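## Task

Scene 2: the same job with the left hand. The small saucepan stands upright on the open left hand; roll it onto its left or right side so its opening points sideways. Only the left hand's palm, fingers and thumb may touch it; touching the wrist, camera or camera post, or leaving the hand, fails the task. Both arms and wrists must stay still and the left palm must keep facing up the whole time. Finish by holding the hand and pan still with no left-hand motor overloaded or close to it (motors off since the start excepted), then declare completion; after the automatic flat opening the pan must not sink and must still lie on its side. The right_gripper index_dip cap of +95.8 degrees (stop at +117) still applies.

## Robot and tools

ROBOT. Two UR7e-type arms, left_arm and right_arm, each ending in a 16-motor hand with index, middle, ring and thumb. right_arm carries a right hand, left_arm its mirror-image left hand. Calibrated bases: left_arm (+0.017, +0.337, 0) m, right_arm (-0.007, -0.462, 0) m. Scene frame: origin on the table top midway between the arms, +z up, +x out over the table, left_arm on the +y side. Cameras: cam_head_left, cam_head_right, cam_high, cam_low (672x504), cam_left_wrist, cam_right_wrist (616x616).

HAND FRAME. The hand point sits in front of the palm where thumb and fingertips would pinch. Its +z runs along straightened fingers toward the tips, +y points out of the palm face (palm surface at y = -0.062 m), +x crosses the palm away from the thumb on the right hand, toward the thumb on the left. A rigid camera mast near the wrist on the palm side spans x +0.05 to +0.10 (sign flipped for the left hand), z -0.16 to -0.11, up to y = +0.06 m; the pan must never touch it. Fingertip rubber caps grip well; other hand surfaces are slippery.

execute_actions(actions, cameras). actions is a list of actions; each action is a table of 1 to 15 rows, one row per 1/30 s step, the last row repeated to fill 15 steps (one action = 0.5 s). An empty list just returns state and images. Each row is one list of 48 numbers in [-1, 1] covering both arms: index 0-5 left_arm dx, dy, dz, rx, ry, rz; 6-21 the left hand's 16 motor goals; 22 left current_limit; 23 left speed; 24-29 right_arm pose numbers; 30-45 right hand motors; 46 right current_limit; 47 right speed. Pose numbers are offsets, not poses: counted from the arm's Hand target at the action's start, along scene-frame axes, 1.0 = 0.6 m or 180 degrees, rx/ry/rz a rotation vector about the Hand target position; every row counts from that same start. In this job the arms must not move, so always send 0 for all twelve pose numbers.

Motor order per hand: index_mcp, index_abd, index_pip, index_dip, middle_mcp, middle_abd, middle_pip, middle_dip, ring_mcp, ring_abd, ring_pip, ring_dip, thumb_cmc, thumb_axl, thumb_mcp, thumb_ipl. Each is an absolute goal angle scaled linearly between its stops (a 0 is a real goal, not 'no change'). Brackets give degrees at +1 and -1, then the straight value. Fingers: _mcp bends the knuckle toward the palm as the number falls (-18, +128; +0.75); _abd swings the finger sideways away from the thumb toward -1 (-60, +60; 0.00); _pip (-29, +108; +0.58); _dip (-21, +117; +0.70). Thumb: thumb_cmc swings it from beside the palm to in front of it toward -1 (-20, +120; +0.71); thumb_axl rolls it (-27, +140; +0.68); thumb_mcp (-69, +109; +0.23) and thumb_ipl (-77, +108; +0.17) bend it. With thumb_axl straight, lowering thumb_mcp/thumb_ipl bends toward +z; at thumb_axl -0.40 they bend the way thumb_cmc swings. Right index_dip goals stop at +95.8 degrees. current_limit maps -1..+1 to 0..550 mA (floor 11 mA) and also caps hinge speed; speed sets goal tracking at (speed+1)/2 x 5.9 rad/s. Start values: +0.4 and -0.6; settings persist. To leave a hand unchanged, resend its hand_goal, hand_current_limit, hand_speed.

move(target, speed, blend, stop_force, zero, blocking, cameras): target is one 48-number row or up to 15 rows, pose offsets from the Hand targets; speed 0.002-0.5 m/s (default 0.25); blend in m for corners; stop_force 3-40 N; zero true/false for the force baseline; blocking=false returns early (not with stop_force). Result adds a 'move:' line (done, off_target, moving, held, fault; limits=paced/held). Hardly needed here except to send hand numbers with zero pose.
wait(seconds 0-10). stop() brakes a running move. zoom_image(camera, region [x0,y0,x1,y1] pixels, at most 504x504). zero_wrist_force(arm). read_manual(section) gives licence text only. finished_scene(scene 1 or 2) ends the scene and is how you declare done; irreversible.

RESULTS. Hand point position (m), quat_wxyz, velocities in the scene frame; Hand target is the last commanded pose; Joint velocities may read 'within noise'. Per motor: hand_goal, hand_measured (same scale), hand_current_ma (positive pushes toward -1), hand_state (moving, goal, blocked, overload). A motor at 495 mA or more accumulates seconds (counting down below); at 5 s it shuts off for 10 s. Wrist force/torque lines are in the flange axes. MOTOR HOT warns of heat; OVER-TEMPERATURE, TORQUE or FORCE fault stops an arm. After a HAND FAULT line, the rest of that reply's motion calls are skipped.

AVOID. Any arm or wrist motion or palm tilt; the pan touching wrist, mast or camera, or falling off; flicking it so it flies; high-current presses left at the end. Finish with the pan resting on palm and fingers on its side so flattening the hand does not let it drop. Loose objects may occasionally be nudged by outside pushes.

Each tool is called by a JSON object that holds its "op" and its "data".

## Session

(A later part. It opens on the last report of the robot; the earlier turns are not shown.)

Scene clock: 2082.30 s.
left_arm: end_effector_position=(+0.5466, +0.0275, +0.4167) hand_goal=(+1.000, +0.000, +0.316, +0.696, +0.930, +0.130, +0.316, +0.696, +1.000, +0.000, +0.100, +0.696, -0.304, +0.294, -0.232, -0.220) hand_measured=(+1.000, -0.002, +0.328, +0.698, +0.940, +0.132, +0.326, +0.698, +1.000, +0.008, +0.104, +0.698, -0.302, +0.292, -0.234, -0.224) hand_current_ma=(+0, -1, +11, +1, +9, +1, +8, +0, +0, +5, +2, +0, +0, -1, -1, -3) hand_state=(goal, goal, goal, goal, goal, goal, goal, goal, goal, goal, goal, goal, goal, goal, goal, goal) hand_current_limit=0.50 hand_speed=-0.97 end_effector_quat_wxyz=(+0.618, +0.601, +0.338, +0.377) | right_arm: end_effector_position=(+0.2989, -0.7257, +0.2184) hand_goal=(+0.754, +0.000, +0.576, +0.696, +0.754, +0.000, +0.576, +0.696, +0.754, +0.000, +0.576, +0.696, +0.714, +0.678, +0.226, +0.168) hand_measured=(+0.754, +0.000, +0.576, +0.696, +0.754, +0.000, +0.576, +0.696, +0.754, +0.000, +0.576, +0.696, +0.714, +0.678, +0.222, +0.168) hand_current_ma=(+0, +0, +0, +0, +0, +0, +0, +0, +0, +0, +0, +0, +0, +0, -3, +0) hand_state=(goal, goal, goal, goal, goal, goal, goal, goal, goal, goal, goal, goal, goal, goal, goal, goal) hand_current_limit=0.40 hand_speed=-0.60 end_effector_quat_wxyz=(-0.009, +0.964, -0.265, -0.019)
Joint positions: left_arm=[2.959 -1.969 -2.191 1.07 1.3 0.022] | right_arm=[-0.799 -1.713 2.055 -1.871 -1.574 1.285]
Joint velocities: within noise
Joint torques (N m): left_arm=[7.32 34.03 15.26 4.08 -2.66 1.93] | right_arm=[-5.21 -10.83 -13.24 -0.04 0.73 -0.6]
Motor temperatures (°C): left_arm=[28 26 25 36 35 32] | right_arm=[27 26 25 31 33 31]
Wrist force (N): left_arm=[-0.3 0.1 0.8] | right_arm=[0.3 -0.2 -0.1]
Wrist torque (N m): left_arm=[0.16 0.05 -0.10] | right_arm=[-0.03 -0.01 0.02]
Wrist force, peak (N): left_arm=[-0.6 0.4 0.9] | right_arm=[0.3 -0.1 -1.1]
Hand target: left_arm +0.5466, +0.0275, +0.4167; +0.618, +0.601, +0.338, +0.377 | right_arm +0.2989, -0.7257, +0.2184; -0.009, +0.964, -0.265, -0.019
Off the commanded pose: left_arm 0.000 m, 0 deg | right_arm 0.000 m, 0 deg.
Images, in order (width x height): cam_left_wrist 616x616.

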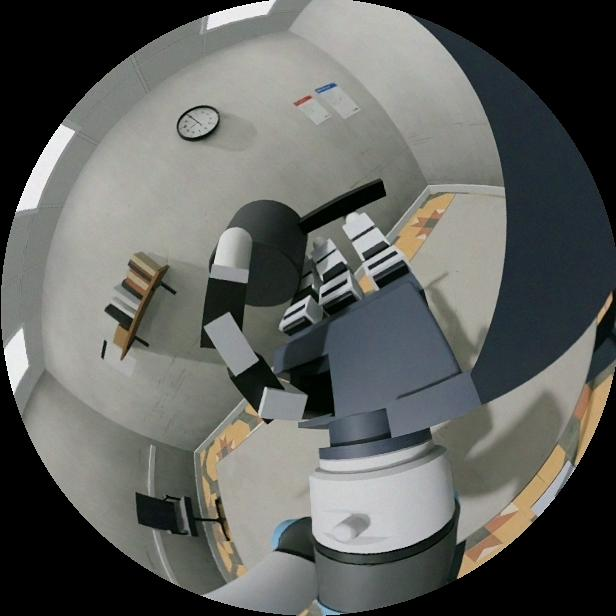

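{"op": "execute_actions", "data": {"actions": [[[0,0,0,0,0,0,1.0,0,0.315,0.696,0.93,0.13,0.315,0.696,1.0,0.0,0.10,0.696,-0.2671,0.2599,-0.209,-0.2995,0.5,-0.96,0,0,0,0,0,0,0.754,0,0.576,0.696,0.754,0,0.576,0.696,0.754,0,0.576,0.696,0.714,0.678,0.226,0.168,0.4,-0.6]],[[0,0,0,0,0,0,1.0,0,0.315,0.696,0.93,0.13,0.315,0.696,1.0,0.0,0.10,0.696,-0.2286,0.2263,-0.1854,-0.3795,0.5,-0.92,0,0,0,0,0,0,0.754,0,0.576,0.696,0.754,0,0.576,0.696,0.754,0,0.576,0.696,0.714,0.678,0.226,0.168,0.4,-0.6]],[[0,0,0,0,0,0,1.0,0,0.315,0.696,0.93,0.13,0.315,0.696,1.0,0.0,0.10,0.696,-0.1529,0.1677,-0.1697,-0.5081,0.5,-0.9,0,0,0,0,0,0,0.754,0,0.576,0.696,0.754,0,0.576,0.696,0.754,0,0.576,0.696,0.714,0.678,0.226,0.168,0.4,-0.6]],[[0,0,0,0,0,0,1.0,0,0.315,0.696,0.93,0.13,0.315,0.696,1.0,0.0,0.10,0.696,-0.0614,0.1078,-0.1775,-0.6314,0.5,-0.9,0,0,0,0,0,0,0.754,0,0.576,0.696,0.754,0,0.576,0.696,0.754,0,0.576,0.696,0.714,0.678,0.226,0.168,0.4,-0.6]],[[0,0,0,0,0,0,1.0,0,0.315,0.696,0.93,0.13,0.315,0.696,1.0,0.0,0.10,0.696,0.0429,0.0467,-0.2101,-0.7481,0.5,-0.9,0,0,0,0,0,0,0.754,0,0.576,0.696,0.754,0,0.576,0.696,0.754,0,0.576,0.696,0.714,0.678,0.226,0.168,0.4,-0.6]],[[0,0,0,0,0,0,1.0,0,0.315,0.696,0.93,0.13,0.315,0.696,1.0,0.0,0.10,0.696,0.2143,-0.2575,-0.4494,-0.9351,0.5,-0.85,0,0,0,0,0,0,0.754,0,0.576,0.696,0.754,0,0.576,0.696,0.754,0,0.576,0.696,0.714,0.678,0.226,0.168,0.4,-0.6]]], "cameras": ["cam_left_wrist"]}}

{"op": "zoom_image", "data": {"camera": "cam_left_wrist", "region": [180, 130, 430, 380]}}

Scene clock: 2123.70 s.
left_arm: end_effector_position=(+0.5466, +0.0275, +0.4167) hand_goal=(+1.000, +0.000, +0.316, +0.696, +0.930, +0.130, +0.316, +0.696, +1.000, +0.000, +0.100, +0.696, +0.214, -0.258, -0.450, -0.936) hand_measured=(+1.000, -0.002, +0.328, +0.698, +0.940, +0.132, +0.326, +0.698, +1.000, +0.008, +0.104, +0.698, +0.214, -0.254, -0.450, -0.936) hand_current_ma=(+0, -1, +11, +1, +9, +1, +8, +0, +0, +5, +2, +0, +0, +2, +0, +0) hand_state=(goal, goal, goal, goal, goal, goal, goal, goal, goal, goal, goal, goal, goal, goal, goal, goal) hand_current_limit=0.50 hand_speed=-0.85 end_effector_quat_wxyz=(+0.618, +0.601, +0.338, +0.377) | right_arm: end_effector_position=(+0.2989, -0.7257, +0.2184) hand_goal=(+0.754, +0.000, +0.576, +0.696, +0.754, +0.000, +0.576, +0.696, +0.754, +0.000, +0.576, +0.696, +0.714, +0.678, +0.226, +0.168) hand_measured=(+0.754, +0.000, +0.576, +0.696, +0.754, +0.000, +0.576, +0.696, +0.754, +0.000, +0.576, +0.696, +0.714, +0.678, +0.222, +0.168) hand_current_ma=(+0, +0, +0, +0, +0, +0, +0, +0, +0, +0, +0, +0, +0, +0, -3, +0) hand_state=(goal, goal, goal, goal, goal, goal, goal, goal, goal, goal, goal, goal, goal, goal, goal, goal) hand_current_limit=0.40 hand_speed=-0.60 end_effector_quat_wxyz=(-0.009, +0.964, -0.265, -0.019)
Joint positions: left_arm=[2.959 -1.969 -2.191 1.07 1.3 0.022] | right_arm=[-0.799 -1.713 2.055 -1.871 -1.574 1.285]
Joint velocities: within noise
Joint torques (N m): left_arm=[7.31 33.34 15.46 3.87 -2.52 1.73] | right_arm=[-3.95 -10.72 -13.86 -0.31 0.69 -0.81]
Motor temperatures (°C): left_arm=[28 26 25 36 35 32] | right_arm=[27 26 25 31 33 31]
Wrist force (N): left_arm=[-0.1 -0.1 0.7] | right_arm=[-0.1 -0.1 -0.3]
Wrist torque (N m): left_arm=[0.13 0.03 -0.10] | right_arm=[0.01 0.04 0.00]
Wrist force, peak (N): left_arm=[-0.4 0.4 0.9] | right_arm=[-0.1 -0.2 -1.0]
Hand target: left_arm +0.5466, +0.0275, +0.4167; +0.618, +0.601, +0.338, +0.377 | right_arm +0.2989, -0.7257, +0.2184; -0.009, +0.964, -0.265, -0.019
Off the commanded pose: left_arm 0.000 m, 0 deg | right_arm 0.000 m, 0 deg.
Images, in order (width x height): cam_left_wrist 616x616.

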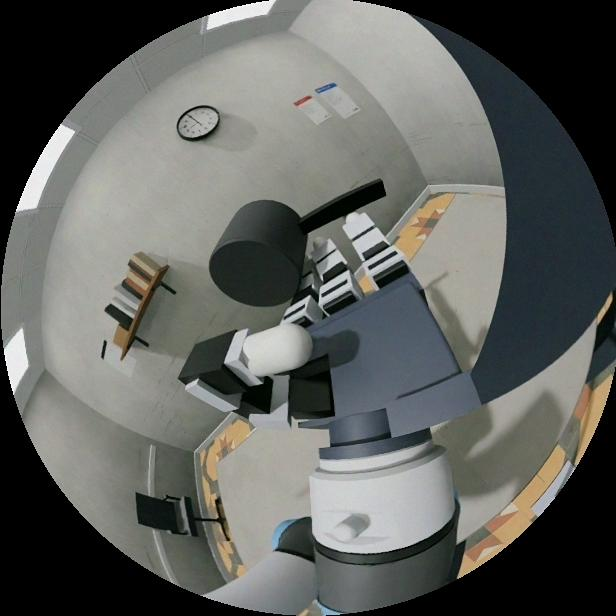

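Scaled by 2.016 from the camera's 616x616 image, which has a finer 880x880 frame.

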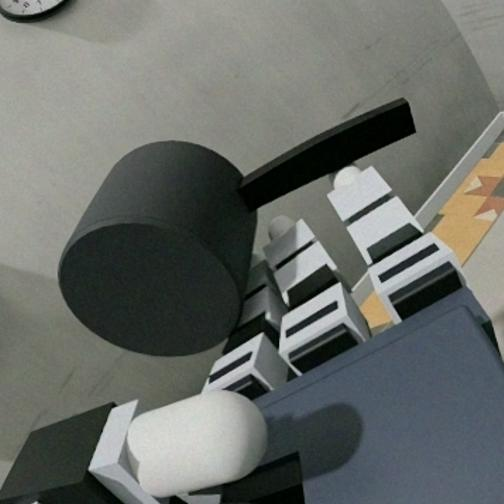

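{"op": "execute_actions", "data": {"actions": [[[0,0,0,0,0,0,1.0,0,0.315,0.696,0.93,0.13,0.315,0.696,1.0,0.0,0.10,0.696,0.5,-0.2575,-0.537,-0.9784,0.5,-0.85,0,0,0,0,0,0,0.754,0,0.576,0.696,0.754,0,0.576,0.696,0.754,0,0.576,0.696,0.714,0.678,0.226,0.168,0.4,-0.6]],[[0,0,0,0,0,0,1.0,0,0.315,0.696,0.93,0.13,0.315,0.696,1.0,0.0,0.10,0.696,0.714,-0.2575,-0.537,-0.9784,0.5,-0.85,0,0,0,0,0,0,0.754,0,0.576,0.696,0.754,0,0.576,0.696,0.754,0,0.576,0.696,0.714,0.678,0.226,0.168,0.4,-0.6]],[[0,0,0,0,0,0,1.0,0,0.315,0.696,0.93,0.13,0.315,0.696,1.0,0.0,0.10,0.696,0.714,-0.2575,0.226,-0.40,0.5,-0.8,0,0,0,0,0,0,0.754,0,0.576,0.696,0.754,0,0.576,0.696,0.754,0,0.576,0.696,0.714,0.678,0.226,0.168,0.4,-0.6]],[[0,0,0,0,0,0,1.0,0,0.315,0.696,0.93,0.13,0.315,0.696,1.0,0.0,0.10,0.696,0.714,-0.2575,0.226,0.168,0.5,-0.8,0,0,0,0,0,0,0.754,0,0.576,0.696,0.754,0,0.576,0.696,0.754,0,0.576,0.696,0.714,0.678,0.226,0.168,0.4,-0.6]],[[0,0,0,0,0,0,1.0,0,0.315,0.696,0.93,0.13,0.315,0.696,1.0,0.0,0.10,0.696,0.714,-0.2575,0.226,0.168,0.5,-0.8,0,0,0,0,0,0,0.754,0,0.576,0.696,0.754,0,0.576,0.696,0.754,0,0.576,0.696,0.714,0.678,0.226,0.168,0.4,-0.6]],[[0,0,0,0,0,0,1.0,0,0.315,0.696,0.93,0.13,0.315,0.696,1.0,0.0,0.10,0.696,0.714,0.678,0.226,0.168,0.5,-0.8,0,0,0,0,0,0,0.754,0,0.576,0.696,0.754,0,0.576,0.696,0.754,0,0.576,0.696,0.714,0.678,0.226,0.168,0.4,-0.6]],[[0,0,0,0,0,0,1.0,0,0.315,0.696,0.96,0.09,0.315,0.696,1.0,0.0,0.10,0.696,0.714,0.678,0.226,0.168,0.6,-0.97,0,0,0,0,0,0,0.754,0,0.576,0.696,0.754,0,0.576,0.696,0.754,0,0.576,0.696,0.714,0.678,0.226,0.168,0.4,-0.6]],[[0,0,0,0,0,0,1.0,0,0.315,0.696,0.99,0.04,0.315,0.696,1.0,0.0,0.105,0.696,0.714,0.678,0.226,0.168,0.6,-0.97,0,0,0,0,0,0,0.754,0,0.576,0.696,0.754,0,0.576,0.696,0.754,0,0.576,0.696,0.714,0.678,0.226,0.168,0.4,-0.6]]], "cameras": ["cam_left_wrist"]}}

{"op": "zoom_image", "data": {"camera": "cam_left_wrist", "region": [180, 130, 430, 380]}}

Scene clock: 2166.00 s.
left_arm: end_effector_position=(+0.5466, +0.0275, +0.4167) hand_goal=(+1.000, +0.000, +0.316, +0.696, +0.990, +0.040, +0.316, +0.696, +1.000, +0.000, +0.106, +0.696, +0.714, +0.678, +0.226, +0.168) hand_measured=(+1.000, -0.002, +0.328, +0.698, +1.000, +0.042, +0.326, +0.698, +1.000, +0.008, +0.108, +0.698, +0.722, +0.180, +0.228, -0.032) hand_current_ma=(+0, -1, +11, +1, +8, +1, +8, +0, +0, +4, +1, +0, +7, -2, +2, -1) hand_state=(goal, goal, goal, goal, goal, goal, goal, goal, goal, goal, goal, goal, goal, moving, goal, moving) hand_current_limit=0.60 hand_speed=-0.97 end_effector_quat_wxyz=(+0.618, +0.601, +0.338, +0.377) | right_arm: end_effector_position=(+0.2989, -0.7257, +0.2184) hand_goal=(+0.754, +0.000, +0.576, +0.696, +0.754, +0.000, +0.576, +0.696, +0.754, +0.000, +0.576, +0.696, +0.714, +0.678, +0.226, +0.168) hand_measured=(+0.754, +0.000, +0.576, +0.696, +0.754, +0.000, +0.576, +0.696, +0.754, +0.000, +0.576, +0.696, +0.714, +0.678, +0.222, +0.168) hand_current_ma=(+0, +0, +0, +0, +0, +0, +0, +0, +0, +0, +0, +0, +0, +0, -3, +0) hand_state=(goal, goal, goal, goal, goal, goal, goal, goal, goal, goal, goal, goal, goal, goal, goal, goal) hand_current_limit=0.40 hand_speed=-0.60 end_effector_quat_wxyz=(-0.009, +0.964, -0.265, -0.019)
Joint positions: left_arm=[2.959 -1.969 -2.191 1.07 1.3 0.022] | right_arm=[-0.799 -1.713 2.055 -1.871 -1.574 1.285]
Joint velocities: within noise
Joint torques (N m): left_arm=[7.55 33.14 16.33 3.81 -2.56 1.6] | right_arm=[-3.71 -10.84 -13.51 -0.46 0.63 -0.72]
Motor temperatures (°C): left_arm=[28 26 25 36 35 32] | right_arm=[27 26 25 31 33 31]
Wrist force (N): left_arm=[-0.3 0.0 0.6] | right_arm=[0.0 0.0 -0.2]
Wrist torque (N m): left_arm=[0.14 0.05 -0.17] | right_arm=[0.01 0.02 0.00]
Wrist force, peak (N): left_arm=[-0.5 0.2 0.9] | right_arm=[0.0 -0.5 -0.8]
Hand target: left_arm +0.5466, +0.0275, +0.4167; +0.618, +0.601, +0.338, +0.377 | right_arm +0.2989, -0.7257, +0.2184; -0.009, +0.964, -0.265, -0.019
Off the commanded pose: left_arm 0.000 m, 0 deg | right_arm 0.000 m, 0 deg.
not at rest: the robot was still moving 3 seconds after this call's last action.
Images, in order (width x height): cam_left_wrist 616x616.

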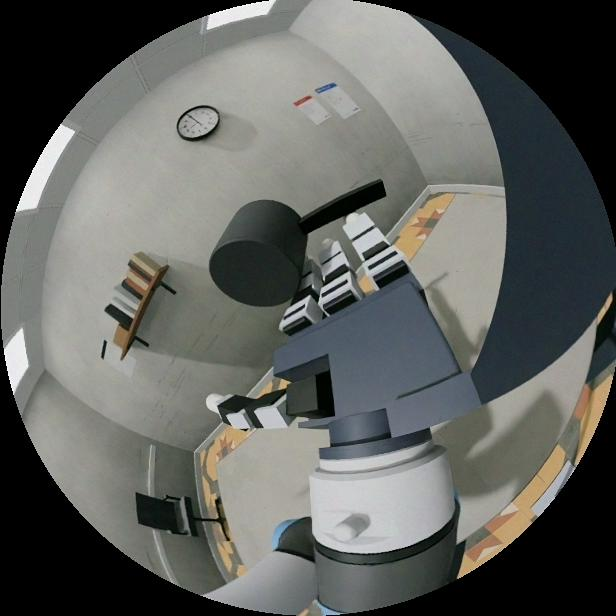

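Scaled by 2.016 from the camera's 616x616 image, which has a finer 880x880 frame.

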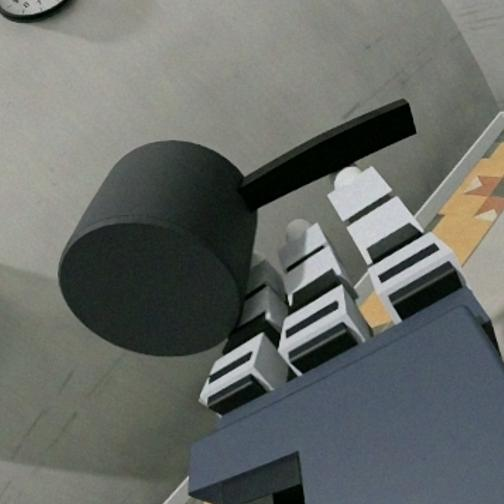

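{"op": "execute_actions", "data": {"actions": [[[0,0,0,0,0,0,1.0,0,0.315,0.696,1.0,0.0,0.325,0.696,1.0,0.0,0.115,0.696,0.714,0.678,0.226,0.168,0.6,-0.96,0,0,0,0,0,0,0.754,0,0.576,0.696,0.754,0,0.576,0.696,0.754,0,0.576,0.696,0.714,0.678,0.226,0.168,0.4,-0.6]],[[0,0,0,0,0,0,1.0,0,0.315,0.696,1.0,0.0,0.335,0.696,1.0,0.0,0.14,0.696,0.714,0.678,0.226,0.168,0.6,-0.97,0,0,0,0,0,0,0.754,0,0.576,0.696,0.754,0,0.576,0.696,0.754,0,0.576,0.696,0.714,0.678,0.226,0.168,0.4,-0.6]],[[0,0,0,0,0,0,1.0,0,0.315,0.696,1.0,0.0,0.335,0.696,1.0,0.0,0.165,0.696,0.714,0.678,0.226,0.168,0.6,-0.97,0,0,0,0,0,0,0.754,0,0.576,0.696,0.754,0,0.576,0.696,0.754,0,0.576,0.696,0.714,0.678,0.226,0.168,0.4,-0.6]],[[0,0,0,0,0,0,1.0,0,0.315,0.696,1.0,0.0,0.335,0.696,1.0,0.0,0.165,0.696,0.714,0.678,0.226,0.168,0.6,-0.9,0,0,0,0,0,0,0.754,0,0.576,0.696,0.754,0,0.576,0.696,0.754,0,0.576,0.696,0.714,0.678,0.226,0.168,0.4,-0.6]]], "cameras": ["cam_left_wrist"]}}

{"op": "zoom_image", "data": {"camera": "cam_left_wrist", "region": [180, 130, 430, 380]}}

Scene clock: 2184.07 s.
left_arm: end_effector_position=(+0.5466, +0.0275, +0.4167) hand_goal=(+1.000, +0.000, +0.316, +0.696, +1.000, +0.000, +0.336, +0.696, +1.000, +0.000, +0.166, +0.696, +0.714, +0.678, +0.226, +0.168) hand_measured=(+1.000, -0.002, +0.328, +0.698, +1.000, +0.002, +0.336, +0.698, +1.000, +0.004, +0.170, +0.698, +0.722, +0.676, +0.228, +0.166) hand_current_ma=(+0, -1, +11, +1, +0, +1, +0, +0, +0, +2, +2, +0, +7, -1, +2, -1) hand_state=(goal, goal, goal, goal, goal, goal, goal, goal, goal, goal, goal, goal, goal, goal, goal, goal) hand_current_limit=0.60 hand_speed=-0.90 end_effector_quat_wxyz=(+0.618, +0.601, +0.338, +0.377) | right_arm: end_effector_position=(+0.2989, -0.7257, +0.2184) hand_goal=(+0.754, +0.000, +0.576, +0.696, +0.754, +0.000, +0.576, +0.696, +0.754, +0.000, +0.576, +0.696, +0.714, +0.678, +0.226, +0.168) hand_measured=(+0.754, +0.000, +0.576, +0.696, +0.754, +0.000, +0.576, +0.696, +0.754, +0.000, +0.576, +0.696, +0.714, +0.678, +0.222, +0.168) hand_current_ma=(+0, +0, +0, +0, +0, +0, +0, +0, +0, +0, +0, +0, +0, +0, -3, +0) hand_state=(goal, goal, goal, goal, goal, goal, goal, goal, goal, goal, goal, goal, goal, goal, goal, goal) hand_current_limit=0.40 hand_speed=-0.60 end_effector_quat_wxyz=(-0.009, +0.964, -0.265, -0.019)
Joint positions: left_arm=[2.959 -1.969 -2.191 1.07 1.3 0.022] | right_arm=[-0.799 -1.713 2.055 -1.871 -1.574 1.285]
Joint velocities: within noise
Joint torques (N m): left_arm=[7.01 33.24 15.92 3.69 -2.18 1.53] | right_arm=[-3.55 -10.7 -13.92 -0.3 0.62 -0.79]
Motor temperatures (°C): left_arm=[28 26 25 36 35 32] | right_arm=[27 26 25 31 33 31]
Wrist force (N): left_arm=[-0.1 0.0 0.7] | right_arm=[0.3 -0.2 -0.5]
Wrist torque (N m): left_arm=[0.13 0.03 -0.15] | right_arm=[-0.01 -0.01 0.02]
Wrist force, peak (N): left_arm=[-0.3 0.3 1.0] | right_arm=[0.4 -0.4 -0.8]
Hand target: left_arm +0.5466, +0.0275, +0.4167; +0.618, +0.601, +0.338, +0.377 | right_arm +0.2989, -0.7257, +0.2184; -0.009, +0.964, -0.265, -0.019
Off the commanded pose: left_arm 0.000 m, 0 deg | right_arm 0.000 m, 0 deg.
Images, in order (width x height): cam_left_wrist 616x616.

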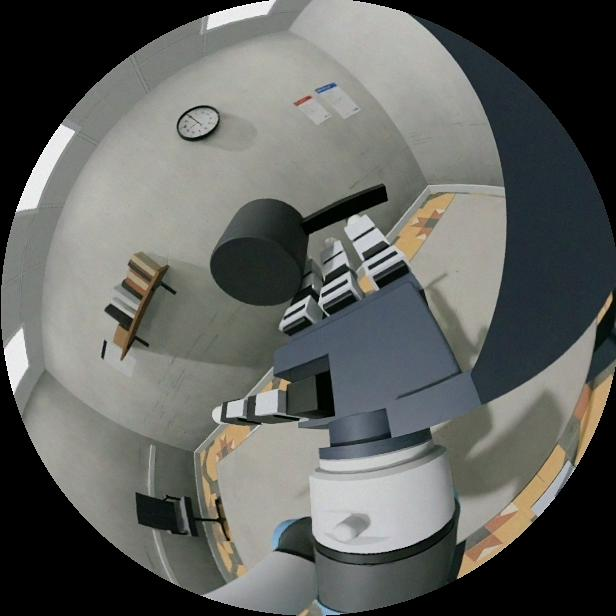

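Scaled by 2.016 from the camera's 616x616 image, which has a finer 880x880 frame.

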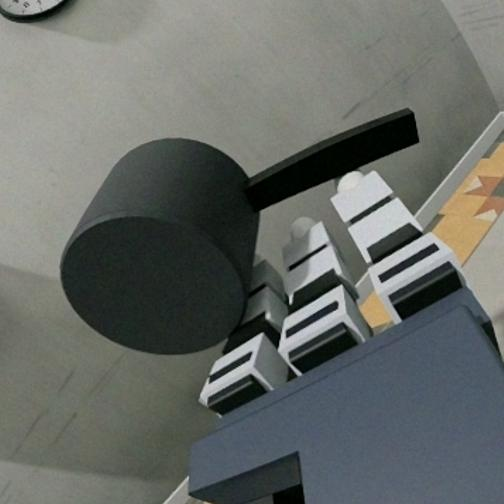

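{"op": "execute_actions", "data": {"actions": [[[0,0,0,0,0,0,1.0,0,0.315,0.696,1.0,0.0,0.335,0.696,1.0,0.0,0.20,0.696,0.714,0.678,0.226,0.168,0.6,-0.97,0,0,0,0,0,0,0.754,0,0.576,0.696,0.754,0,0.576,0.696,0.754,0,0.576,0.696,0.714,0.678,0.226,0.168,0.4,-0.6]],[[0,0,0,0,0,0,1.0,0,0.315,0.696,1.0,0.0,0.335,0.696,1.0,0.0,0.235,0.696,0.714,0.678,0.226,0.168,0.6,-0.97,0,0,0,0,0,0,0.754,0,0.576,0.696,0.754,0,0.576,0.696,0.754,0,0.576,0.696,0.714,0.678,0.226,0.168,0.4,-0.6]],[[0,0,0,0,0,0,1.0,0,0.315,0.696,1.0,0.0,0.335,0.696,1.0,0.0,0.27,0.696,0.714,0.678,0.226,0.168,0.6,-0.97,0,0,0,0,0,0,0.754,0,0.576,0.696,0.754,0,0.576,0.696,0.754,0,0.576,0.696,0.714,0.678,0.226,0.168,0.4,-0.6]],[[0,0,0,0,0,0,1.0,0,0.315,0.696,1.0,0.0,0.335,0.696,1.0,0.0,0.31,0.696,0.714,0.678,0.226,0.168,0.6,-0.97,0,0,0,0,0,0,0.754,0,0.576,0.696,0.754,0,0.576,0.696,0.754,0,0.576,0.696,0.714,0.678,0.226,0.168,0.4,-0.6]],[[0,0,0,0,0,0,1.0,0,0.315,0.696,1.0,0.0,0.335,0.696,1.0,0.0,0.31,0.696,0.714,0.678,0.226,0.168,0.6,-0.97,0,0,0,0,0,0,0.754,0,0.576,0.696,0.754,0,0.576,0.696,0.754,0,0.576,0.696,0.714,0.678,0.226,0.168,0.4,-0.6]]], "cameras": ["cam_left_wrist", "cam_low"]}}

{"op": "zoom_image", "data": {"camera": "cam_left_wrist", "region": [180, 130, 430, 380]}}

{"op": "zoom_image", "data": {"camera": "cam_low", "region": [305, 150, 395, 240]}}

Scene clock: 2199.27 s.
left_arm: end_effector_position=(+0.5466, +0.0275, +0.4167) hand_goal=(+1.000, +0.000, +0.316, +0.696, +1.000, +0.000, +0.336, +0.696, +1.000, +0.000, +0.310, +0.696, +0.714, +0.678, +0.226, +0.168) hand_measured=(+1.000, -0.002, +0.328, +0.700, +1.000, +0.002, +0.336, +0.698, +1.000, +0.004, +0.312, +0.698, +0.722, +0.676, +0.228, +0.166) hand_current_ma=(+0, -1, +11, +2, +0, +1, +0, +0, +0, +1, +1, +0, +7, -1, +2, -1) hand_state=(goal, goal, goal, goal, goal, goal, goal, goal, goal, goal, goal, goal, goal, goal, goal, goal) hand_current_limit=0.60 hand_speed=-0.97 end_effector_quat_wxyz=(+0.618, +0.601, +0.338, +0.377) | right_arm: end_effector_position=(+0.2989, -0.7257, +0.2184) hand_goal=(+0.754, +0.000, +0.576, +0.696, +0.754, +0.000, +0.576, +0.696, +0.754, +0.000, +0.576, +0.696, +0.714, +0.678, +0.226, +0.168) hand_measured=(+0.754, +0.000, +0.576, +0.696, +0.754, +0.000, +0.576, +0.696, +0.754, +0.000, +0.576, +0.696, +0.714, +0.678, +0.222, +0.168) hand_current_ma=(+0, +0, +0, +0, +0, +0, +0, +0, +0, +0, +0, +0, +0, +0, -3, +0) hand_state=(goal, goal, goal, goal, goal, goal, goal, goal, goal, goal, goal, goal, goal, goal, goal, goal) hand_current_limit=0.40 hand_speed=-0.60 end_effector_quat_wxyz=(-0.009, +0.964, -0.265, -0.019)
Joint positions: left_arm=[2.959 -1.969 -2.191 1.07 1.3 0.022] | right_arm=[-0.799 -1.713 2.055 -1.871 -1.574 1.285]
Joint velocities: within noise
Joint torques (N m): left_arm=[7.43 33.24 16.4 3.75 -2.17 1.61] | right_arm=[-3.39 -9.68 -13.92 -0.51 0.62 -0.9]
Motor temperatures (°C): left_arm=[28 26 25 36 35 32] | right_arm=[27 26 25 31 33 31]
Wrist force (N): left_arm=[-0.3 0.2 0.7] | right_arm=[-0.1 -0.3 -0.6]
Wrist torque (N m): left_arm=[0.16 0.05 -0.15] | right_arm=[-0.01 0.04 -0.01]
Wrist force, peak (N): left_arm=[-0.4 0.2 0.9] | right_arm=[0.0 -0.4 -0.8]
Hand target: left_arm +0.5466, +0.0275, +0.4167; +0.618, +0.601, +0.338, +0.377 | right_arm +0.2989, -0.7257, +0.2184; -0.009, +0.964, -0.265, -0.019
Off the commanded pose: left_arm 0.000 m, 0 deg | right_arm 0.000 m, 0 deg.
Images, in order (width x height): cam_low 672x504, cam_left_wrist 616x616.

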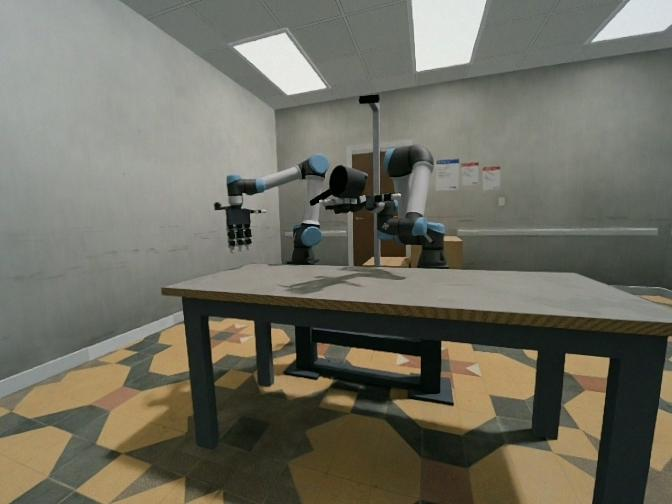

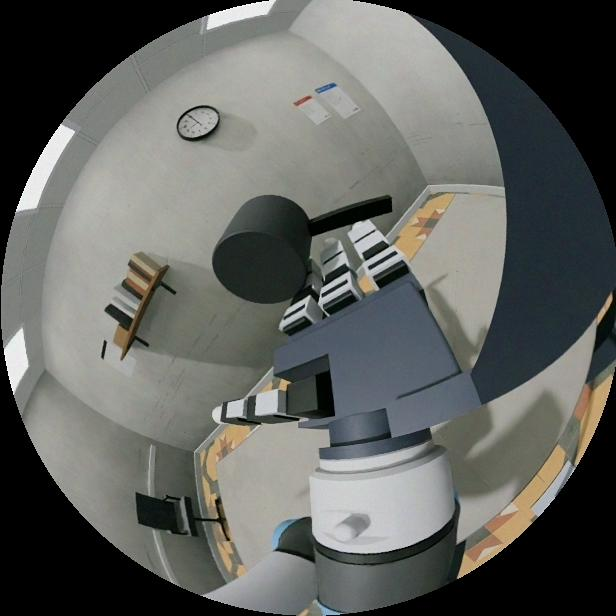

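Scaled by 2.016 from the camera's 616x616 image, which has a finer 880x880 frame.

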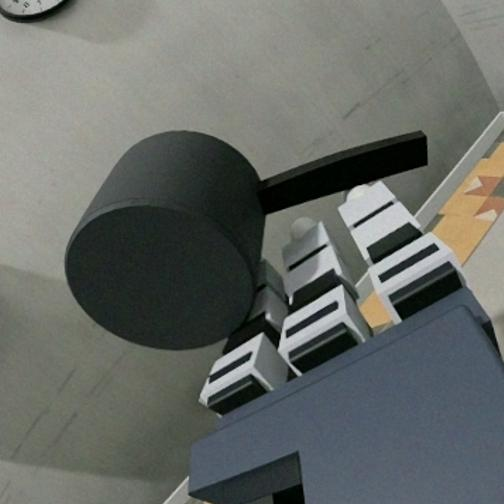

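Scaled by 5.600 from the camera's 672x504 image, which has a finer 960x720 frame.

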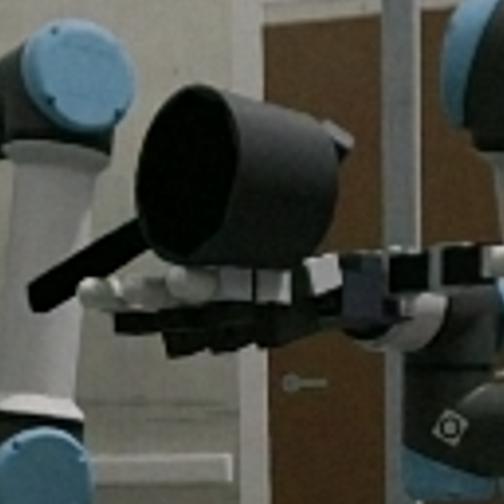

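{"op": "execute_actions", "data": {"actions": [[[0,0,0,0,0,0,0.884,0,0.342,0.696,0.948,0,0.345,0.696,0.928,0,0.342,0.696,0.714,0.678,0.226,0.168,0.75,-0.97,0,0,0,0,0,0,0.754,0,0.576,0.696,0.754,0,0.576,0.696,0.754,0,0.576,0.696,0.714,0.678,0.226,0.168,0.4,-0.6]],[[0,0,0,0,0,0,0.884,0,0.342,0.696,0.948,0,0.345,0.696,0.928,0,0.342,0.696,0.714,0.678,0.226,0.168,0.75,-0.97,0,0,0,0,0,0,0.754,0,0.576,0.696,0.754,0,0.576,0.696,0.754,0,0.576,0.696,0.714,0.678,0.226,0.168,0.4,-0.6]]], "cameras": ["cam_left_wrist"]}}

{"op": "zoom_image", "data": {"camera": "cam_left_wrist", "region": [180, 130, 430, 380]}}

Scene clock: 2223.27 s.
left_arm: end_effector_position=(+0.5466, +0.0275, +0.4167) hand_goal=(+0.884, +0.000, +0.342, +0.696, +0.948, +0.000, +0.346, +0.696, +0.928, +0.000, +0.342, +0.696, +0.714, +0.678, +0.226, +0.168) hand_measured=(+0.952, -0.002, +0.354, +0.700, +0.976, +0.002, +0.346, +0.698, +0.958, +0.002, +0.346, +0.698, +0.722, +0.676, +0.228, +0.166) hand_current_ma=(+162, -1, +11, +2, +42, +1, +0, +0, +47, +1, +1, +0, +7, -1, +2, -1) hand_state=(blocked, goal, goal, goal, blocked, goal, goal, goal, blocked, goal, goal, goal, goal, goal, goal, goal) hand_current_limit=0.75 hand_speed=-0.97 end_effector_quat_wxyz=(+0.618, +0.601, +0.338, +0.377) | right_arm: end_effector_position=(+0.2989, -0.7257, +0.2184) hand_goal=(+0.754, +0.000, +0.576, +0.696, +0.754, +0.000, +0.576, +0.696, +0.754, +0.000, +0.576, +0.696, +0.714, +0.678, +0.226, +0.168) hand_measured=(+0.754, +0.000, +0.576, +0.696, +0.754, +0.000, +0.576, +0.696, +0.754, +0.000, +0.576, +0.696, +0.714, +0.678, +0.222, +0.168) hand_current_ma=(+0, +0, +0, +0, +0, +0, +0, +0, +0, +0, +0, +0, +0, +0, -3, +0) hand_state=(goal, goal, goal, goal, goal, goal, goal, goal, goal, goal, goal, goal, goal, goal, goal, goal) hand_current_limit=0.40 hand_speed=-0.60 end_effector_quat_wxyz=(-0.009, +0.964, -0.265, -0.019)
Joint positions: left_arm=[2.959 -1.969 -2.191 1.07 1.3 0.022] | right_arm=[-0.799 -1.713 2.055 -1.871 -1.574 1.285]
Joint velocities: within noise
Joint torques (N m): left_arm=[6.75 32.81 16 4.02 -1.92 1.38] | right_arm=[-2.59 -10.75 -13.86 -0.37 0.8 -0.96]
Motor temperatures (°C): left_arm=[28 26 25 36 35 32] | right_arm=[27 26 25 31 33 31]
Wrist force (N): left_arm=[-0.3 0.0 0.4] | right_arm=[0.1 0.0 -0.1]
Wrist torque (N m): left_arm=[0.16 0.04 -0.15] | right_arm=[0.00 0.00 0.01]
Wrist force, peak (N): left_arm=[-0.6 0.1 0.9] | right_arm=[0.4 -0.2 -0.9]
Hand target: left_arm +0.5466, +0.0275, +0.4167; +0.618, +0.601, +0.338, +0.377 | right_arm +0.2989, -0.7257, +0.2184; -0.009, +0.964, -0.265, -0.019
Off the commanded pose: left_arm 0.000 m, 0 deg | right_arm 0.000 m, 0 deg.
Images, in order (width x height): cam_left_wrist 616x616.

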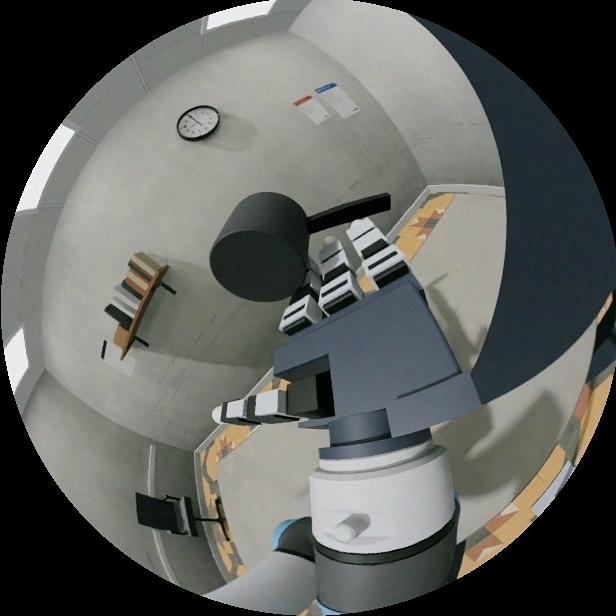

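Scaled by 2.016 from the camera's 616x616 image, which has a finer 880x880 frame.

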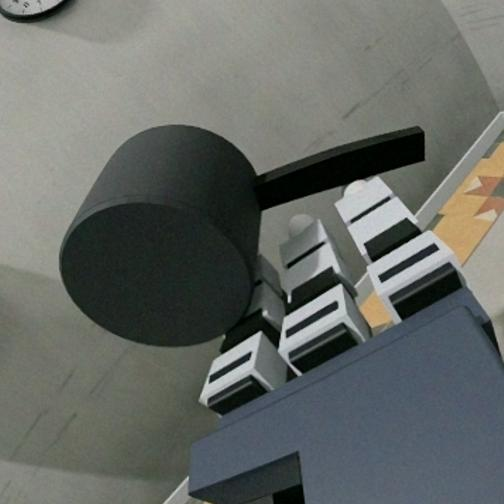

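{"op": "execute_actions", "data": {"actions": [[[0,0,0,0,0,0,0.866,0,0.36,0.696,0.91,0,0.372,0.696,0.902,0,0.368,0.696,0.714,0.678,0.226,0.168,0.75,-0.97,0,0,0,0,0,0,0.754,0,0.576,0.696,0.754,0,0.576,0.696,0.754,0,0.576,0.696,0.714,0.678,0.226,0.168,0.4,-0.6]],[[0,0,0,0,0,0,0.85,0,0.376,0.696,0.895,0,0.388,0.696,0.887,0,0.384,0.696,0.714,0.678,0.226,0.168,0.75,-0.97,0,0,0,0,0,0,0.754,0,0.576,0.696,0.754,0,0.576,0.696,0.754,0,0.576,0.696,0.714,0.678,0.226,0.168,0.4,-0.6]],[[0,0,0,0,0,0,0.833,0,0.39,0.696,0.879,0,0.402,0.696,0.871,0,0.398,0.696,0.714,0.678,0.226,0.168,0.75,-0.97,0,0,0,0,0,0,0.754,0,0.576,0.696,0.754,0,0.576,0.696,0.754,0,0.576,0.696,0.714,0.678,0.226,0.168,0.4,-0.6]],[[0,0,0,0,0,0,0.818,0,0.406,0.696,0.864,0,0.418,0.696,0.856,0,0.414,0.696,0.714,0.678,0.226,0.168,0.75,-0.97,0,0,0,0,0,0,0.754,0,0.576,0.696,0.754,0,0.576,0.696,0.754,0,0.576,0.696,0.714,0.678,0.226,0.168,0.4,-0.6]],[[0,0,0,0,0,0,0.803,0,0.421,0.696,0.849,0,0.433,0.696,0.841,0,0.429,0.696,0.714,0.678,0.226,0.168,0.75,-0.97,0,0,0,0,0,0,0.754,0,0.576,0.696,0.754,0,0.576,0.696,0.754,0,0.576,0.696,0.714,0.678,0.226,0.168,0.4,-0.6]]], "cameras": ["cam_left_wrist"]}}

{"op": "zoom_image", "data": {"camera": "cam_left_wrist", "region": [180, 130, 430, 380]}}

Scene clock: 2241.10 s.
left_arm: end_effector_position=(+0.5466, +0.0275, +0.4167) hand_goal=(+0.804, +0.000, +0.422, +0.696, +0.850, +0.000, +0.434, +0.696, +0.842, +0.000, +0.430, +0.696, +0.714, +0.678, +0.226, +0.168) hand_measured=(+0.872, -0.002, +0.432, +0.700, +0.878, +0.002, +0.434, +0.698, +0.874, +0.002, +0.434, +0.698, +0.722, +0.676, +0.228, +0.166) hand_current_ma=(+165, -1, +8, +2, +44, +1, +0, +0, +53, +1, +1, +0, +7, -1, +2, -1) hand_state=(blocked, goal, goal, goal, blocked, goal, goal, goal, blocked, goal, goal, goal, goal, goal, goal, goal) hand_current_limit=0.75 hand_speed=-0.97 end_effector_quat_wxyz=(+0.618, +0.601, +0.338, +0.377) | right_arm: end_effector_position=(+0.2989, -0.7257, +0.2184) hand_goal=(+0.754, +0.000, +0.576, +0.696, +0.754, +0.000, +0.576, +0.696, +0.754, +0.000, +0.576, +0.696, +0.714, +0.678, +0.226, +0.168) hand_measured=(+0.754, +0.000, +0.576, +0.696, +0.754, +0.000, +0.576, +0.696, +0.754, +0.000, +0.576, +0.696, +0.714, +0.678, +0.222, +0.168) hand_current_ma=(+0, +0, +0, +0, +0, +0, +0, +0, +0, +0, +0, +0, +0, +0, -3, +0) hand_state=(goal, goal, goal, goal, goal, goal, goal, goal, goal, goal, goal, goal, goal, goal, goal, goal) hand_current_limit=0.40 hand_speed=-0.60 end_effector_quat_wxyz=(-0.009, +0.964, -0.265, -0.019)
Joint positions: left_arm=[2.959 -1.969 -2.191 1.07 1.3 0.022] | right_arm=[-0.799 -1.713 2.055 -1.871 -1.574 1.285]
Joint velocities: within noise
Joint torques (N m): left_arm=[6.95 32.63 16.58 3.87 -1.68 1.32] | right_arm=[-1.89 -10.81 -14.05 -0.51 0.74 -0.86]
Motor temperatures (°C): left_arm=[28 26 25 36 34 32] | right_arm=[27 26 25 31 33 31]
Wrist force (N): left_arm=[-0.4 0.0 0.5] | right_arm=[0.2 -0.2 -0.3]
Wrist torque (N m): left_arm=[0.15 0.07 -0.15] | right_arm=[-0.02 -0.01 0.02]
Wrist force, peak (N): left_arm=[-0.6 0.4 0.8] | right_arm=[0.0 -0.3 -1.0]
Hand target: left_arm +0.5466, +0.0275, +0.4167; +0.618, +0.601, +0.338, +0.377 | right_arm +0.2989, -0.7257, +0.2184; -0.009, +0.964, -0.265, -0.019
Off the commanded pose: left_arm 0.000 m, 0 deg | right_arm 0.000 m, 0 deg.
Images, in order (width x height): cam_left_wrist 616x616.

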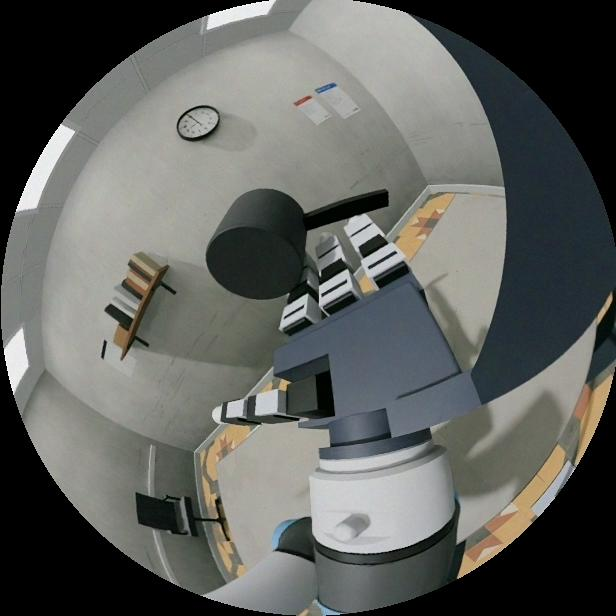

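Scaled by 2.016 from the camera's 616x616 image, which has a finer 880x880 frame.

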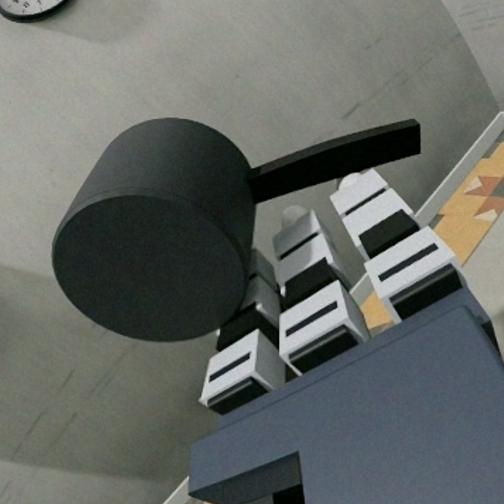

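{"op": "execute_actions", "data": {"actions": [[[0,0,0,0,0,0,0.785,0,0.442,0.696,0.831,0,0.454,0.696,0.823,0,0.450,0.696,0.714,0.678,0.226,0.168,0.75,-0.97,0,0,0,0,0,0,0.754,0,0.576,0.696,0.754,0,0.576,0.696,0.754,0,0.576,0.696,0.714,0.678,0.226,0.168,0.4,-0.6]],[[0,0,0,0,0,0,0.765,0,0.463,0.696,0.811,0,0.475,0.696,0.803,0,0.471,0.696,0.714,0.678,0.226,0.168,0.75,-0.97,0,0,0,0,0,0,0.754,0,0.576,0.696,0.754,0,0.576,0.696,0.754,0,0.576,0.696,0.714,0.678,0.226,0.168,0.4,-0.6]],[[0,0,0,0,0,0,0.745,0,0.484,0.696,0.791,0,0.496,0.696,0.783,0,0.492,0.696,0.714,0.678,0.226,0.168,0.75,-0.97,0,0,0,0,0,0,0.754,0,0.576,0.696,0.754,0,0.576,0.696,0.754,0,0.576,0.696,0.714,0.678,0.226,0.168,0.4,-0.6]],[[0,0,0,0,0,0,0.725,0,0.505,0.696,0.771,0,0.517,0.696,0.763,0,0.513,0.696,0.714,0.678,0.226,0.168,0.75,-0.97,0,0,0,0,0,0,0.754,0,0.576,0.696,0.754,0,0.576,0.696,0.754,0,0.576,0.696,0.714,0.678,0.226,0.168,0.4,-0.6]],[[0,0,0,0,0,0,0.705,0,0.526,0.696,0.751,0,0.538,0.696,0.743,0,0.534,0.696,0.714,0.678,0.226,0.168,0.75,-0.97,0,0,0,0,0,0,0.754,0,0.576,0.696,0.754,0,0.576,0.696,0.754,0,0.576,0.696,0.714,0.678,0.226,0.168,0.4,-0.6]],[[0,0,0,0,0,0,0.69,0,0.543,0.696,0.736,0,0.555,0.696,0.728,0,0.551,0.696,0.714,0.678,0.226,0.168,0.75,-0.97,0,0,0,0,0,0,0.754,0,0.576,0.696,0.754,0,0.576,0.696,0.754,0,0.576,0.696,0.714,0.678,0.226,0.168,0.4,-0.6]]], "cameras": ["cam_left_wrist", "cam_low"]}}

{"op": "zoom_image", "data": {"camera": "cam_left_wrist", "region": [180, 130, 430, 380]}}

{"op": "zoom_image", "data": {"camera": "cam_low", "region": [305, 150, 395, 240]}}

Scene clock: 2263.10 s.
left_arm: end_effector_position=(+0.5466, +0.0275, +0.4167) hand_goal=(+0.690, +0.000, +0.544, +0.696, +0.736, +0.000, +0.556, +0.696, +0.728, +0.000, +0.552, +0.696, +0.714, +0.678, +0.226, +0.168) hand_measured=(+0.756, -0.002, +0.552, +0.700, +0.764, +0.002, +0.556, +0.698, +0.762, +0.002, +0.556, +0.698, +0.722, +0.676, +0.228, +0.166) hand_current_ma=(+160, -1, +7, +2, +45, +1, +0, +0, +59, +1, +2, +0, +7, -1, +2, -1) hand_state=(blocked, goal, goal, goal, blocked, goal, goal, goal, blocked, goal, goal, goal, goal, goal, goal, goal) hand_current_limit=0.75 hand_speed=-0.97 end_effector_quat_wxyz=(+0.618, +0.601, +0.338, +0.377) | right_arm: end_effector_position=(+0.2989, -0.7257, +0.2184) hand_goal=(+0.754, +0.000, +0.576, +0.696, +0.754, +0.000, +0.576, +0.696, +0.754, +0.000, +0.576, +0.696, +0.714, +0.678, +0.226, +0.168) hand_measured=(+0.754, +0.000, +0.576, +0.696, +0.754, +0.000, +0.576, +0.696, +0.754, +0.000, +0.576, +0.696, +0.714, +0.678, +0.222, +0.168) hand_current_ma=(+0, +0, +0, +0, +0, +0, +0, +0, +0, +0, +0, +0, +0, +0, -3, +0) hand_state=(goal, goal, goal, goal, goal, goal, goal, goal, goal, goal, goal, goal, goal, goal, goal, goal) hand_current_limit=0.40 hand_speed=-0.60 end_effector_quat_wxyz=(-0.009, +0.964, -0.265, -0.019)
Joint positions: left_arm=[2.959 -1.969 -2.191 1.07 1.3 0.022] | right_arm=[-0.799 -1.713 2.055 -1.871 -1.574 1.285]
Joint velocities: within noise
Joint torques (N m): left_arm=[5.6 32.47 15.75 4.01 -1.76 1.25] | right_arm=[-3.11 -10.22 -14.27 -0.42 0.68 -0.94]
Motor temperatures (°C): left_arm=[28 26 25 36 34 32] | right_arm=[27 26 25 31 33 31]
Wrist force (N): left_arm=[-0.1 0.0 0.4] | right_arm=[0.1 -0.3 -0.5]
Wrist torque (N m): left_arm=[0.16 0.02 -0.12] | right_arm=[-0.01 0.02 0.00]
Wrist force, peak (N): left_arm=[-0.3 0.0 1.0] | right_arm=[0.1 -0.6 -1.0]
Hand target: left_arm +0.5466, +0.0275, +0.4167; +0.618, +0.601, +0.338, +0.377 | right_arm +0.2989, -0.7257, +0.2184; -0.009, +0.964, -0.265, -0.019
Off the commanded pose: left_arm 0.000 m, 0 deg | right_arm 0.000 m, 0 deg.
Images, in order (width x height): cam_low 672x504, cam_left_wrist 616x616.

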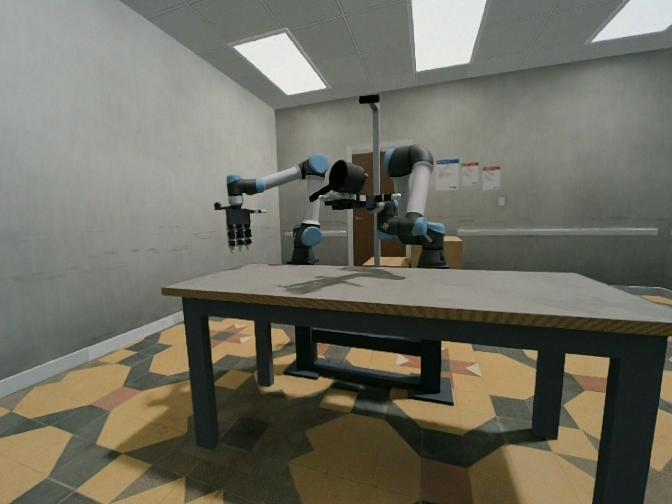

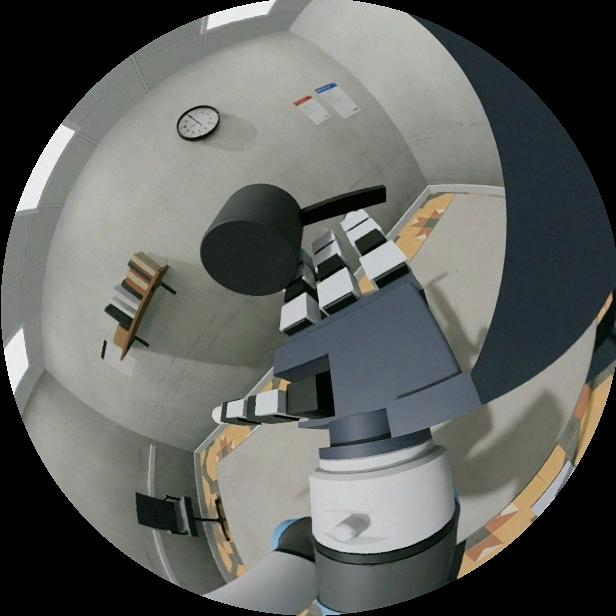

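Scaled by 2.016 from the camera's 616x616 image, which has a finer 880x880 frame.

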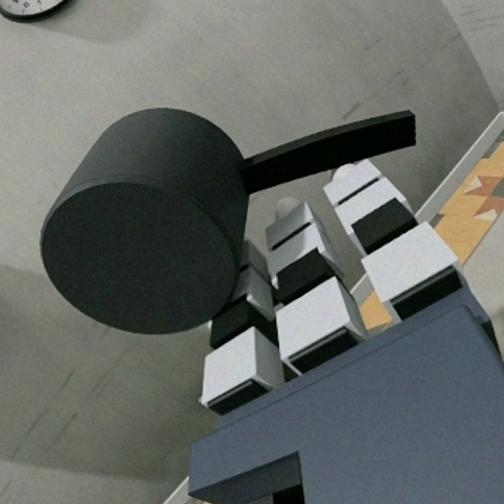

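Scaled by 5.600 from the camera's 672x504 image, which has a finer 960x720 frame.

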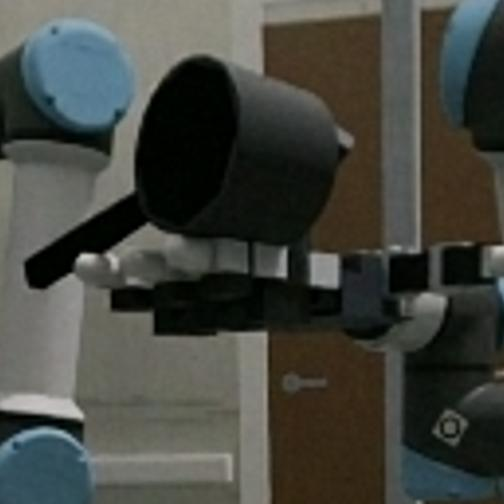

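{"op": "execute_actions", "data": {"actions": [[[0,0,0,0,0,0,0.695,0,0.565,0.696,0.738,0,0.576,0.696,0.730,0,0.576,0.696,0.714,0.678,0.226,0.168,0.75,-0.97,0,0,0,0,0,0,0.754,0,0.576,0.696,0.754,0,0.576,0.696,0.754,0,0.576,0.696,0.714,0.678,0.226,0.168,0.4,-0.6]],[[0,0,0,0,0,0,0.71,0,0.576,0.696,0.742,0,0.576,0.696,0.736,0,0.576,0.696,0.714,0.678,0.226,0.168,0.75,-0.97,0,0,0,0,0,0,0.754,0,0.576,0.696,0.754,0,0.576,0.696,0.754,0,0.576,0.696,0.714,0.678,0.226,0.168,0.4,-0.6]],[[0,0,0,0,0,0,0.725,0,0.576,0.696,0.746,0,0.576,0.696,0.742,0,0.576,0.696,0.714,0.678,0.226,0.168,0.75,-0.98,0,0,0,0,0,0,0.754,0,0.576,0.696,0.754,0,0.576,0.696,0.754,0,0.576,0.696,0.714,0.678,0.226,0.168,0.4,-0.6]],[[0,0,0,0,0,0,0.74,0,0.576,0.696,0.75,0,0.576,0.696,0.748,0,0.576,0.696,0.714,0.678,0.226,0.168,0.75,-0.98,0,0,0,0,0,0,0.754,0,0.576,0.696,0.754,0,0.576,0.696,0.754,0,0.576,0.696,0.714,0.678,0.226,0.168,0.4,-0.6]],[[0,0,0,0,0,0,0.754,0,0.576,0.696,0.754,0,0.576,0.696,0.754,0,0.576,0.696,0.714,0.678,0.226,0.168,0.75,-0.98,0,0,0,0,0,0,0.754,0,0.576,0.696,0.754,0,0.576,0.696,0.754,0,0.576,0.696,0.714,0.678,0.226,0.168,0.4,-0.6]]], "cameras": ["cam_left_wrist"]}}

{"op": "zoom_image", "data": {"camera": "cam_left_wrist", "region": [180, 130, 430, 380]}}

Scene clock: 2285.70 s.
left_arm: end_effector_position=(+0.5466, +0.0275, +0.4167) hand_goal=(+0.754, +0.000, +0.576, +0.696, +0.754, +0.000, +0.576, +0.696, +0.754, +0.000, +0.576, +0.696, +0.714, +0.678, +0.226, +0.168) hand_measured=(+0.786, -0.002, +0.586, +0.700, +0.764, +0.002, +0.576, +0.698, +0.768, +0.002, +0.580, +0.698, +0.722, +0.676, +0.228, +0.166) hand_current_ma=(+52, -1, +9, +2, +10, +1, +0, +0, +14, +1, +2, +0, +7, -1, +2, -1) hand_state=(blocked, goal, goal, goal, goal, goal, goal, goal, goal, goal, goal, goal, goal, goal, goal, goal) hand_current_limit=0.75 hand_speed=-0.98 end_effector_quat_wxyz=(+0.618, +0.601, +0.338, +0.377) | right_arm: end_effector_position=(+0.2989, -0.7257, +0.2184) hand_goal=(+0.754, +0.000, +0.576, +0.696, +0.754, +0.000, +0.576, +0.696, +0.754, +0.000, +0.576, +0.696, +0.714, +0.678, +0.226, +0.168) hand_measured=(+0.754, +0.000, +0.576, +0.696, +0.754, +0.000, +0.576, +0.696, +0.754, +0.000, +0.576, +0.696, +0.714, +0.678, +0.222, +0.168) hand_current_ma=(+0, +0, +0, +0, +0, +0, +0, +0, +0, +0, +0, +0, +0, +0, -3, +0) hand_state=(goal, goal, goal, goal, goal, goal, goal, goal, goal, goal, goal, goal, goal, goal, goal, goal) hand_current_limit=0.40 hand_speed=-0.60 end_effector_quat_wxyz=(-0.009, +0.964, -0.265, -0.019)
Joint positions: left_arm=[2.959 -1.969 -2.191 1.07 1.3 0.022] | right_arm=[-0.799 -1.713 2.055 -1.871 -1.574 1.285]
Joint velocities: within noise
Joint torques (N m): left_arm=[5.55 32.6 16.21 4.15 -1.46 1.2] | right_arm=[-3.56 -10.94 -13.17 -0.49 0.68 -0.97]
Motor temperatures (°C): left_arm=[28 26 25 36 34 32] | right_arm=[27 26 25 31 33 31]
Wrist force (N): left_arm=[-0.2 -0.1 0.6] | right_arm=[0.4 0.0 -0.5]
Wrist torque (N m): left_arm=[0.15 0.04 -0.14] | right_arm=[0.02 -0.02 0.03]
Wrist force, peak (N): left_arm=[-0.3 0.3 0.9] | right_arm=[-0.1 0.0 -1.0]
Hand target: left_arm +0.5466, +0.0275, +0.4167; +0.618, +0.601, +0.338, +0.377 | right_arm +0.2989, -0.7257, +0.2184; -0.009, +0.964, -0.265, -0.019
Off the commanded pose: left_arm 0.000 m, 0 deg | right_arm 0.000 m, 0 deg.
Images, in order (width x height): cam_left_wrist 616x616.

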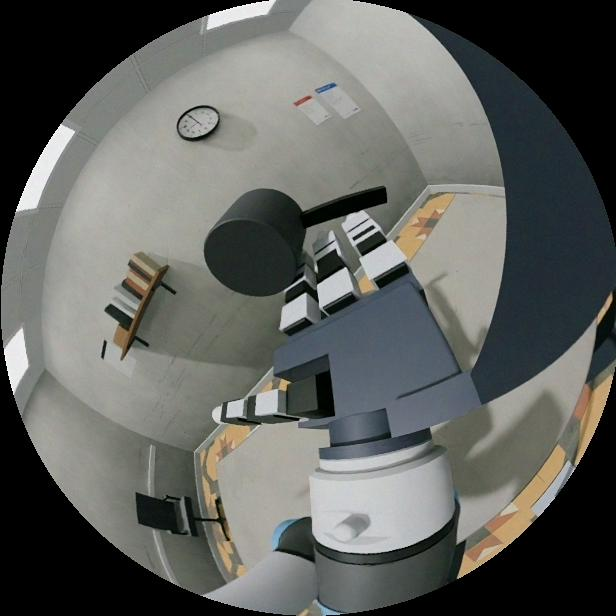

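Scaled by 2.016 from the camera's 616x616 image, which has a finer 880x880 frame.

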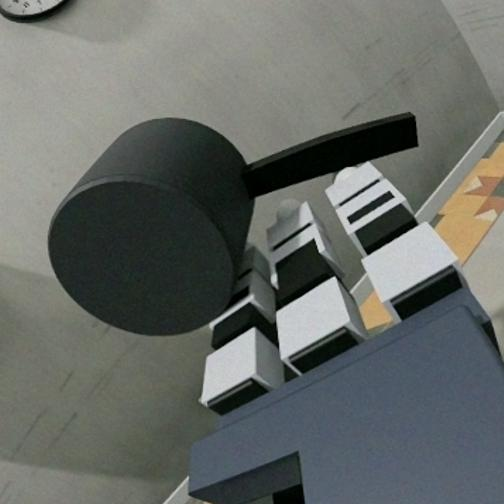

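{"op": "finished_scene", "data": {"scene": 2}}

The scene is finished: the task was done.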